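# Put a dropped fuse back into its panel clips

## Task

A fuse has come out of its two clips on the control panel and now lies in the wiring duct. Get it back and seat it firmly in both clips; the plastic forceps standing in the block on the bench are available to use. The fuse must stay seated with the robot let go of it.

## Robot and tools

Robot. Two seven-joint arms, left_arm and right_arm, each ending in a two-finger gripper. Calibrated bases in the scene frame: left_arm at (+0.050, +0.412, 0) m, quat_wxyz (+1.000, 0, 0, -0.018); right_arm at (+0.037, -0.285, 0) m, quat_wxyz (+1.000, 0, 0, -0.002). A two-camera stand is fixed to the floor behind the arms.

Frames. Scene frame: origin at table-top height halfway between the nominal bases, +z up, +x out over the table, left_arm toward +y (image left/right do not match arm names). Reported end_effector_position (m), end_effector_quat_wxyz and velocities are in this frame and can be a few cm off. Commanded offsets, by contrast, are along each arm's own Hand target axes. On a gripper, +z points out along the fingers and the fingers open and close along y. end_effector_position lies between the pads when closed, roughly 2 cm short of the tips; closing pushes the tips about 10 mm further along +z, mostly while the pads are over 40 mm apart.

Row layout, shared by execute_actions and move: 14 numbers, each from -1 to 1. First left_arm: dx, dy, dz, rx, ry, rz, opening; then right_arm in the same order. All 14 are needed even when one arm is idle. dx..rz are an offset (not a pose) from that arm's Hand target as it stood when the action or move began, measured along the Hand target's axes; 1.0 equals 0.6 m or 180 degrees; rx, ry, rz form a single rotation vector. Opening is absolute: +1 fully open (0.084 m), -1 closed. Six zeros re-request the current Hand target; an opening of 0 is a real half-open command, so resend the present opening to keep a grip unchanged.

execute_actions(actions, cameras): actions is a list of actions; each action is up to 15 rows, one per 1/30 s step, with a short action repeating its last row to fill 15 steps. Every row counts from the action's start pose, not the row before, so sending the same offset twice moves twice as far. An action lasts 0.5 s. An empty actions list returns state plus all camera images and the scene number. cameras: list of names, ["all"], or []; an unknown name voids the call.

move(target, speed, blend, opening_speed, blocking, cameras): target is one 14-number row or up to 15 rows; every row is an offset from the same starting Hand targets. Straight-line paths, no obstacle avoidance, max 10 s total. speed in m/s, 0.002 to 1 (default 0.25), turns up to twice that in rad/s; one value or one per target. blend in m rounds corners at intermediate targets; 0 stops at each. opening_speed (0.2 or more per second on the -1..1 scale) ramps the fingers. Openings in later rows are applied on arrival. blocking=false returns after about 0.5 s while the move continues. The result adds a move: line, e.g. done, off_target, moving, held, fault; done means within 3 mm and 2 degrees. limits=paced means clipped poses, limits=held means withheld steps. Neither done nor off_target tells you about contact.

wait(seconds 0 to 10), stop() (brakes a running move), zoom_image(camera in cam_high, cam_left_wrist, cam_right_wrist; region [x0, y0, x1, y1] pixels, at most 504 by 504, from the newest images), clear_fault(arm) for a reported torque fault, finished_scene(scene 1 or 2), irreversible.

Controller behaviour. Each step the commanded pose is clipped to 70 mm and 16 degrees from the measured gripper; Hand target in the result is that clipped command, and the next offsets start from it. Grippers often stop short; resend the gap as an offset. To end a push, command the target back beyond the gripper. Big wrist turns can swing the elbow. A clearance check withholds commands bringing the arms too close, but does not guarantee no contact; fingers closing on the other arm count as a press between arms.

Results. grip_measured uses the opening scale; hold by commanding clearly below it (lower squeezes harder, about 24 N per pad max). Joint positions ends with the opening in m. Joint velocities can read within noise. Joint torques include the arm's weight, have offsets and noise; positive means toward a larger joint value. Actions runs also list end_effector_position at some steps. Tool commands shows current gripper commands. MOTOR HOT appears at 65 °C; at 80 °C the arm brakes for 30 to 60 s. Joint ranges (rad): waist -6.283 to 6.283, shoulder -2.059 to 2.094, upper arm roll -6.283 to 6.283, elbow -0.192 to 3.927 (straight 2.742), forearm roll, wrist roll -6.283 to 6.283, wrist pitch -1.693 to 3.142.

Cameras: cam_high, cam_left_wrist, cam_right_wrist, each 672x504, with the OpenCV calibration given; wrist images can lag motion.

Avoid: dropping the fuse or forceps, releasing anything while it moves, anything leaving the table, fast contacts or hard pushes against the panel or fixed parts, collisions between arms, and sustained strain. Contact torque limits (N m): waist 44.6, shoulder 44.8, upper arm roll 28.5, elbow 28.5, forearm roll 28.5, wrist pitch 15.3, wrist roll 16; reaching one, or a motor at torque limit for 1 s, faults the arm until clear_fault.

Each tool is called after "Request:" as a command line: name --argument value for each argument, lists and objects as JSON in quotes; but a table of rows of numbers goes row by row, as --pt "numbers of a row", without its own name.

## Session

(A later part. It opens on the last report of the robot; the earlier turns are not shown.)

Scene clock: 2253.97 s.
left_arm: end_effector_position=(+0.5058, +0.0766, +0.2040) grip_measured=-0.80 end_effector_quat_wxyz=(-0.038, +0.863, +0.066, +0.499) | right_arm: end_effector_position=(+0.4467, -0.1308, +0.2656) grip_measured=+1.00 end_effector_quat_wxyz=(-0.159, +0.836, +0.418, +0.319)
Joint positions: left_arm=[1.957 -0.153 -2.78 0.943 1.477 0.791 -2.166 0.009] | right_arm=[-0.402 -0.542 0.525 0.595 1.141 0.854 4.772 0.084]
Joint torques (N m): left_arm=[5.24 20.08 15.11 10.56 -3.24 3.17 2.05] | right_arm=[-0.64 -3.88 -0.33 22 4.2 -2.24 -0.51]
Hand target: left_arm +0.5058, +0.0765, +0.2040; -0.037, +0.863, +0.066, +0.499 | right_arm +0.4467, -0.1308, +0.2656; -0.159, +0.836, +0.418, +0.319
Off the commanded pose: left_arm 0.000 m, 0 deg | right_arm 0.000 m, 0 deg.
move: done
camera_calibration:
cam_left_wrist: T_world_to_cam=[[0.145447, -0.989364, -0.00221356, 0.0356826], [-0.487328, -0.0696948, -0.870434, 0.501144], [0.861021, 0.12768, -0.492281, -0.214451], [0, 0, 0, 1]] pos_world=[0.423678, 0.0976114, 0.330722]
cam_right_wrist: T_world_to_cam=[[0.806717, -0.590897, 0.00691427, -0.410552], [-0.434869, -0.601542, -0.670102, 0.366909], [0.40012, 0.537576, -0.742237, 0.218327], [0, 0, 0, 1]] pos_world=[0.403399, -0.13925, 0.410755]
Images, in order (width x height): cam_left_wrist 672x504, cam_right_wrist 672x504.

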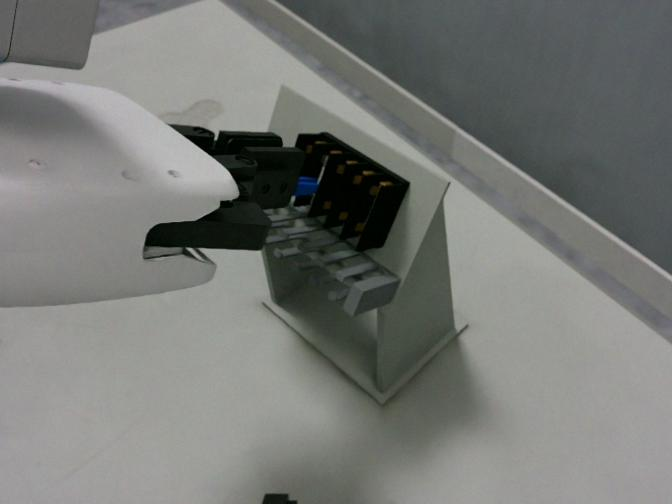

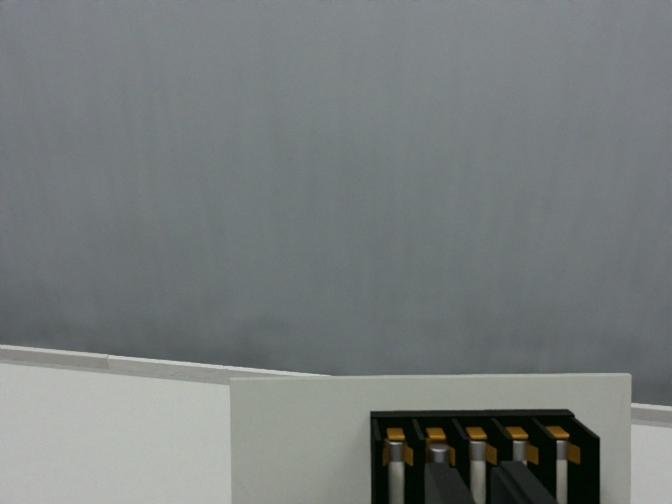

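Request:
move --pt "0 0 -0.025 0 0 0 -0.78 0 0 0 0 0 0 1" --pt "0 0 -0.025 0 0 0 -1 0 0 0 0 0 0 1" --speed 0.03 --opening_speed 1 --cameras '["cam_right_wrist","cam_left_wrist"]'

Request:
zoom_image --camera "cam_right_wrist" --region '[340, 354, 490, 504]'

Request:
zoom_image --camera "cam_left_wrist" --region '[260, 120, 370, 230]'

Scene clock: 2264.70 s.
left_arm: end_effector_position=(+0.4930, +0.0746, +0.2115) grip_measured=-0.87 end_effector_quat_wxyz=(-0.037, +0.863, +0.066, +0.499) | right_arm: end_effector_position=(+0.4467, -0.1308, +0.2656) grip_measured=+1.00 end_effector_quat_wxyz=(-0.159, +0.836, +0.418, +0.319)
Joint positions: left_arm=[1.938 -0.117 -2.794 0.922 1.455 0.825 -2.152 0.006] | right_arm=[-0.402 -0.542 0.525 0.595 1.141 0.854 4.772 0.084]
Joint torques (N m): left_arm=[-4.51 32.02 -3.91 8.64 -4.32 1.3 2.01] | right_arm=[-0.71 -3.87 -0.38 22.53 4.14 -2.24 -0.37]
Hand target: left_arm +0.4930, +0.0746, +0.2115; -0.037, +0.863, +0.066, +0.499 | right_arm +0.4467, -0.1308, +0.2656; -0.159, +0.836, +0.418, +0.319
Off the commanded pose: left_arm 0.000 m, 0 deg | right_arm 0.000 m, 0 deg.
move: done
camera_calibration:
cam_left_wrist: T_world_to_cam=[[0.145271, -0.98939, -0.00212606, 0.035642], [-0.487342, -0.0696852, -0.870426, 0.501249], [0.861043, 0.127483, -0.492294, -0.199382], [0, 0, 0, 1]] pos_world=[0.410778, 0.0956114, 0.338222]
cam_right_wrist: T_world_to_cam=[[0.806717, -0.590897, 0.00691427, -0.410552], [-0.434869, -0.601542, -0.670102, 0.366909], [0.40012, 0.537576, -0.742237, 0.218327], [0, 0, 0, 1]] pos_world=[0.403399, -0.13925, 0.410755]
Images, in order (width x height): cam_left_wrist 672x504, cam_right_wrist 672x504.

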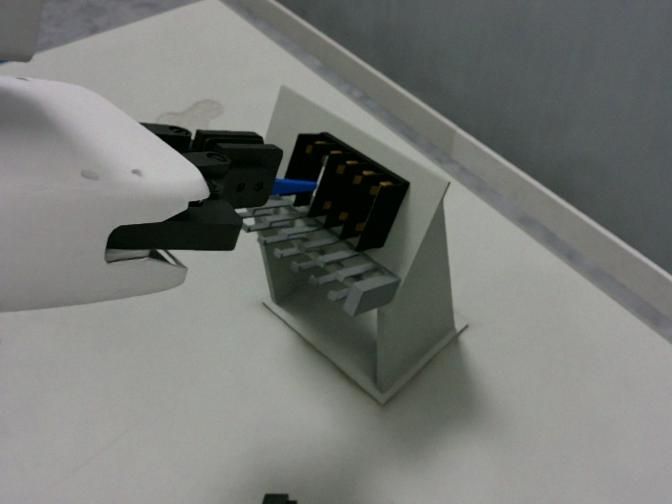

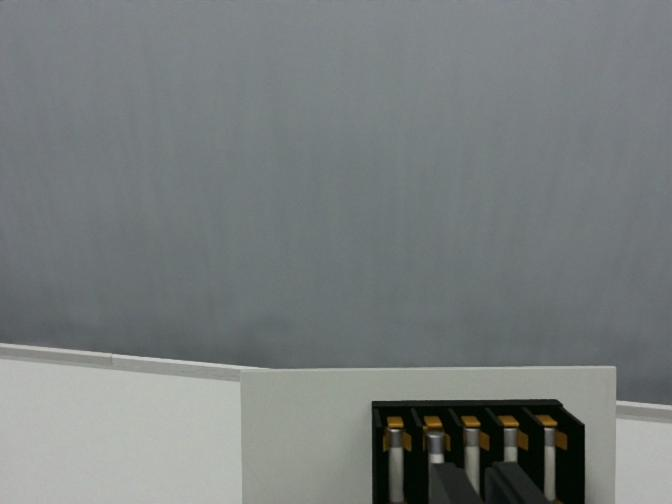

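Scaled by 3.360 from the camera's 672x504 image, which has a finer 960x720 frame.

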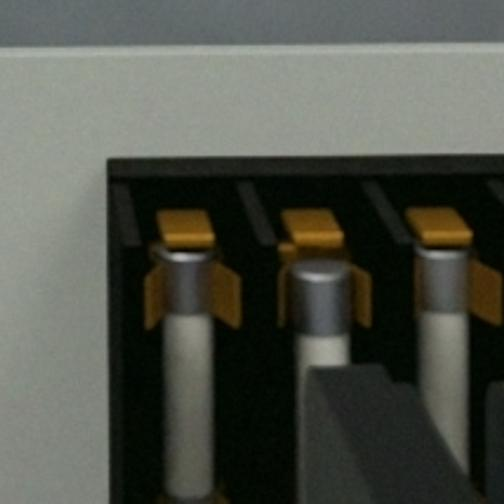

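Scaled by 4.582 from the camera's 672x504 image, which has a finer 960x720 frame.

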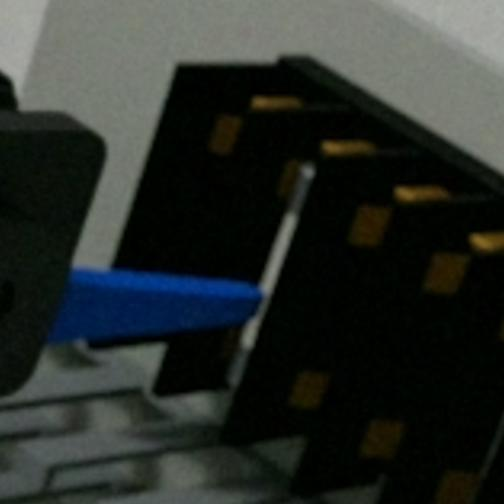

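Request:
move --target '[0.0,0,0.010,0,0,0,-1,0,0,0,0,0,0,1]' --speed 0.03 --cameras '["cam_right_wrist","cam_left_wrist"]'

Request:
zoom_image --camera "cam_right_wrist" --region '[340, 354, 490, 504]'

Request:
zoom_image --camera "cam_left_wrist" --region '[260, 120, 370, 230]'

Scene clock: 2286.33 s.
left_arm: end_effector_position=(+0.4981, +0.0754, +0.2085) grip_measured=-0.87 end_effector_quat_wxyz=(-0.038, +0.863, +0.066, +0.499) | right_arm: end_effector_position=(+0.4467, -0.1308, +0.2656) grip_measured=+1.00 end_effector_quat_wxyz=(-0.159, +0.836, +0.418, +0.319)
Joint positions: left_arm=[1.945 -0.131 -2.788 0.93 1.464 0.812 -2.158 0.006] | right_arm=[-0.402 -0.542 0.525 0.595 1.141 0.854 4.772 0.084]
Joint torques (N m): left_arm=[3.77 20.77 5.75 13.66 4.72 -1.05 -2.12] | right_arm=[-0.48 -3.8 0.07 22.41 4.08 -2.36 -0.29]
Hand target: left_arm +0.4981, +0.0753, +0.2085; -0.037, +0.863, +0.066, +0.499 | right_arm +0.4467, -0.1308, +0.2656; -0.159, +0.836, +0.418, +0.319
Off the commanded pose: left_arm 0.000 m, 0 deg | right_arm 0.000 m, 0 deg.
move: done
camera_calibration:
cam_left_wrist: T_world_to_cam=[[0.145446, -0.989364, -0.00221436, 0.0356403], [-0.487328, -0.0696938, -0.870434, 0.501176], [0.861021, 0.12768, -0.492281, -0.205366], [0, 0, 0, 1]] pos_world=[0.415878, 0.0964114, 0.335222]
cam_right_wrist: T_world_to_cam=[[0.806717, -0.590897, 0.00691427, -0.410552], [-0.434869, -0.601542, -0.670102, 0.366909], [0.40012, 0.537576, -0.742237, 0.218327], [0, 0, 0, 1]] pos_world=[0.403399, -0.13925, 0.410755]
Images, in order (width x height): cam_left_wrist 672x504, cam_right_wrist 672x504.

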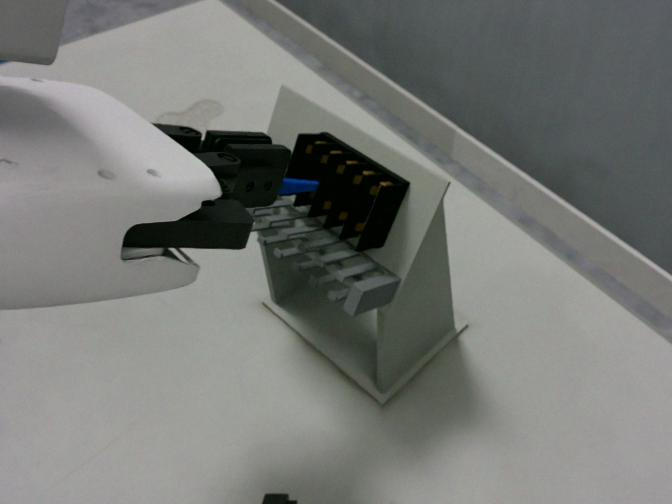

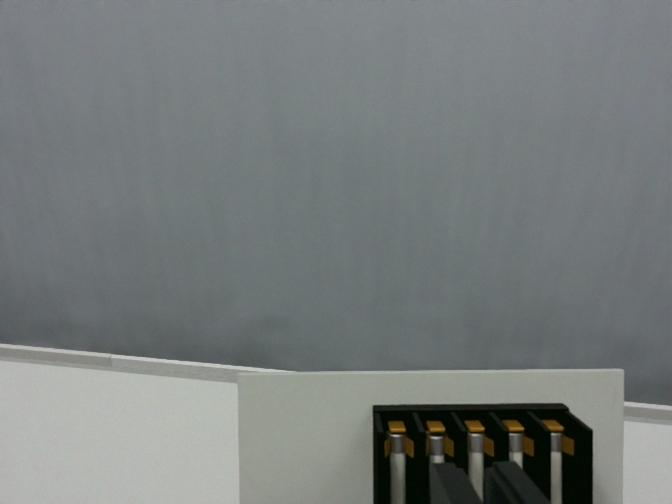

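Scaled by 3.360 from the camera's 672x504 image, which has a finer 960x720 frame.

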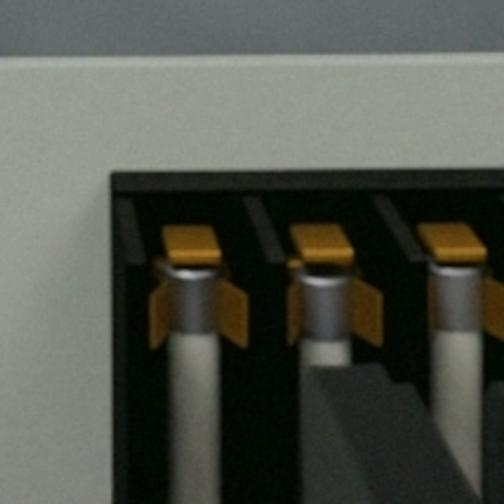

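Scaled by 4.582 from the camera's 672x504 image, which has a finer 960x720 frame.

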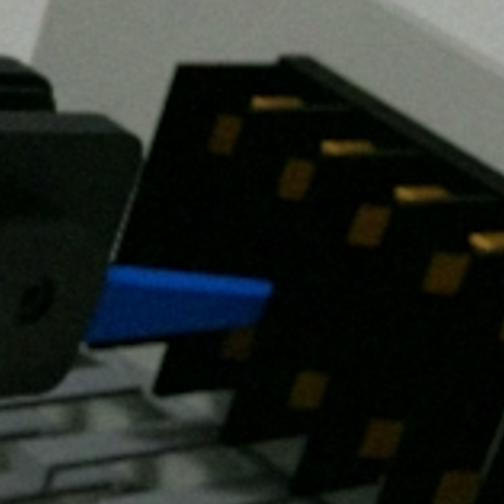

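Request:
move --pt "0 0 0.003 0 0 0 -1 0 0 0 0 0 0 1" --pt "0 0 -0.05 0 0 0 -1 0 0 0 0 0 0 1" --pt "-0.065 0 -0.07 0 0 0 -1 0 0 0 0 0 0 1" --speed '[0.02,0.08,0.15]' --cameras '["cam_right_wrist","cam_left_wrist"]'

Request:
zoom_image --camera "cam_right_wrist" --region '[340, 234, 580, 474]'

Request:
zoom_image --camera "cam_left_wrist" --region '[260, 120, 370, 230]'

Scene clock: 2298.67 s.
left_arm: end_effector_position=(+0.4429, +0.0669, +0.1957) grip_measured=-0.87 end_effector_quat_wxyz=(-0.037, +0.863, +0.066, +0.499) | right_arm: end_effector_position=(+0.4467, -0.1308, +0.2656) grip_measured=+1.00 end_effector_quat_wxyz=(-0.159, +0.836, +0.418, +0.319)
Joint positions: left_arm=[1.871 -0.081 -2.852 0.842 1.427 0.918 -2.227 0.006] | right_arm=[-0.402 -0.542 0.525 0.595 1.141 0.854 4.772 0.084]
Joint torques (N m): left_arm=[-3.95 18.71 -4.67 8.04 5.18 1.6 -1.94] | right_arm=[-1.04 -3.92 -0.39 22.26 4.04 -2.23 -0.45]
Hand target: left_arm +0.4429, +0.0669, +0.1956; -0.037, +0.863, +0.066, +0.499 | right_arm +0.4467, -0.1308, +0.2656; -0.159, +0.836, +0.418, +0.319
Off the commanded pose: left_arm 0.000 m, 0 deg | right_arm 0.000 m, 0 deg.
move: done
camera_calibration:
cam_left_wrist: T_world_to_cam=[[0.145278, -0.989389, -0.00211402, 0.0352472], [-0.48734, -0.069699, -0.870426, 0.462593], [0.861043, 0.127484, -0.492294, -0.163127], [0, 0, 0, 1]] pos_world=[0.360778, 0.0879114, 0.322422]
cam_right_wrist: T_world_to_cam=[[0.806717, -0.590897, 0.00691427, -0.410552], [-0.434869, -0.601542, -0.670102, 0.366909], [0.40012, 0.537576, -0.742237, 0.218327], [0, 0, 0, 1]] pos_world=[0.403399, -0.13925, 0.410755]
Images, in order (width x height): cam_left_wrist 672x504, cam_right_wrist 672x504.

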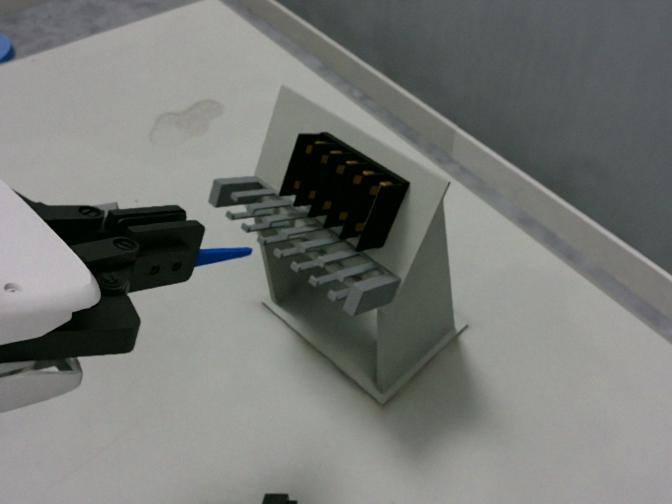

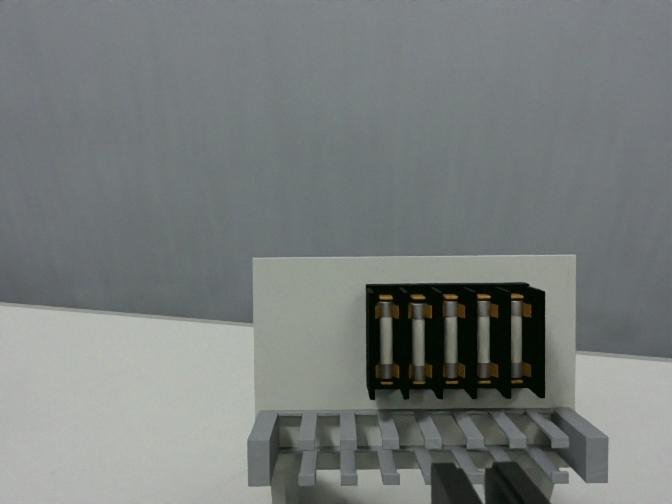

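Scaled by 2.100 from the camera's 672x504 image, which has a finer 960x720 frame.

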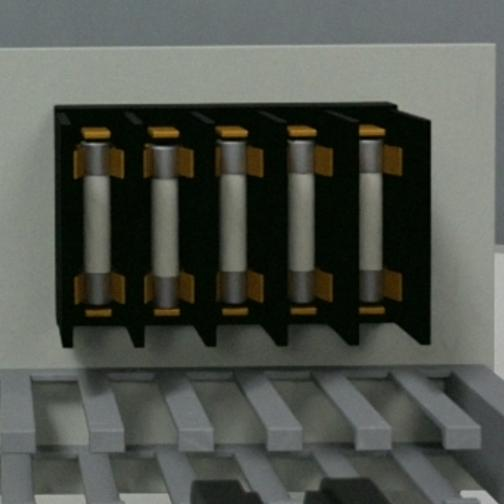

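Scaled by 4.582 from the camera's 672x504 image, which has a finer 960x720 frame.

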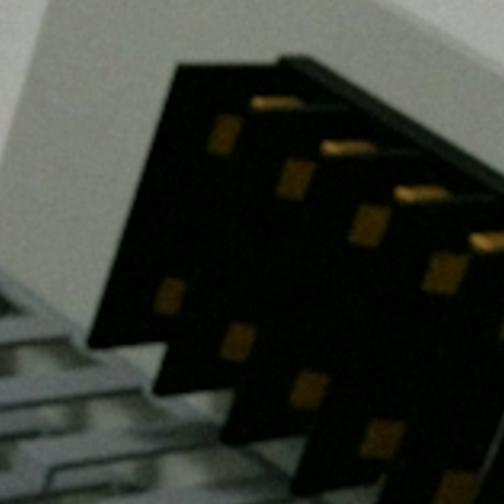

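Request:
move --pt "-0.26 -0.02 -0.03 0 0 0 -1 0 0 0 0 0 0 1" --pt "-0.26 -0.02 -0.03 0 0 0 0 0 0 0 0 0 0 1" --speed 0.25 --opening_speed 1 --cameras '["cam_high"]'

Request:
finished_scene --scene 1

Scene clock: 2315.10 s.
left_arm: end_effector_position=(+0.3488, +0.0645, +0.0694) grip_measured=-0.01 end_effector_quat_wxyz=(-0.037, +0.863, +0.066, +0.499) | right_arm: end_effector_position=(+0.4467, -0.1308, +0.2656) grip_measured=+1.00 end_effector_quat_wxyz=(-0.159, +0.836, +0.418, +0.319)
Joint positions: left_arm=[1.75 -0.318 -2.963 0.751 1.445 0.985 -2.628 0.044] | right_arm=[-0.402 -0.542 0.525 0.595 1.141 0.854 4.772 0.084]
Joint torques (N m): left_arm=[-4.31 21.28 -3.52 10.26 -4.17 1.81 -1.95] | right_arm=[-1.04 -3.69 -0.16 22.22 4.09 -2.38 -0.28]
Hand target: left_arm +0.3488, +0.0645, +0.0694; -0.037, +0.863, +0.066, +0.499 | right_arm +0.4467, -0.1308, +0.2656; -0.159, +0.836, +0.418, +0.319
Off the commanded pose: left_arm 0.000 m, 0 deg | right_arm 0.000 m, 0 deg.
move: done
Images, in order (width x height): cam_high 672x504.

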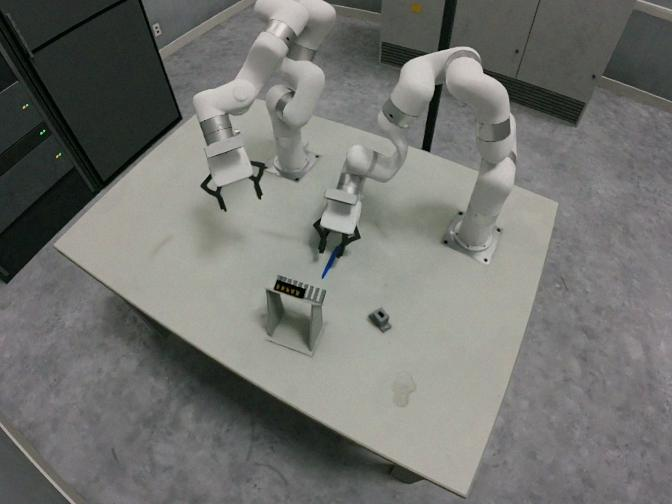

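The scene is finished: the task was done.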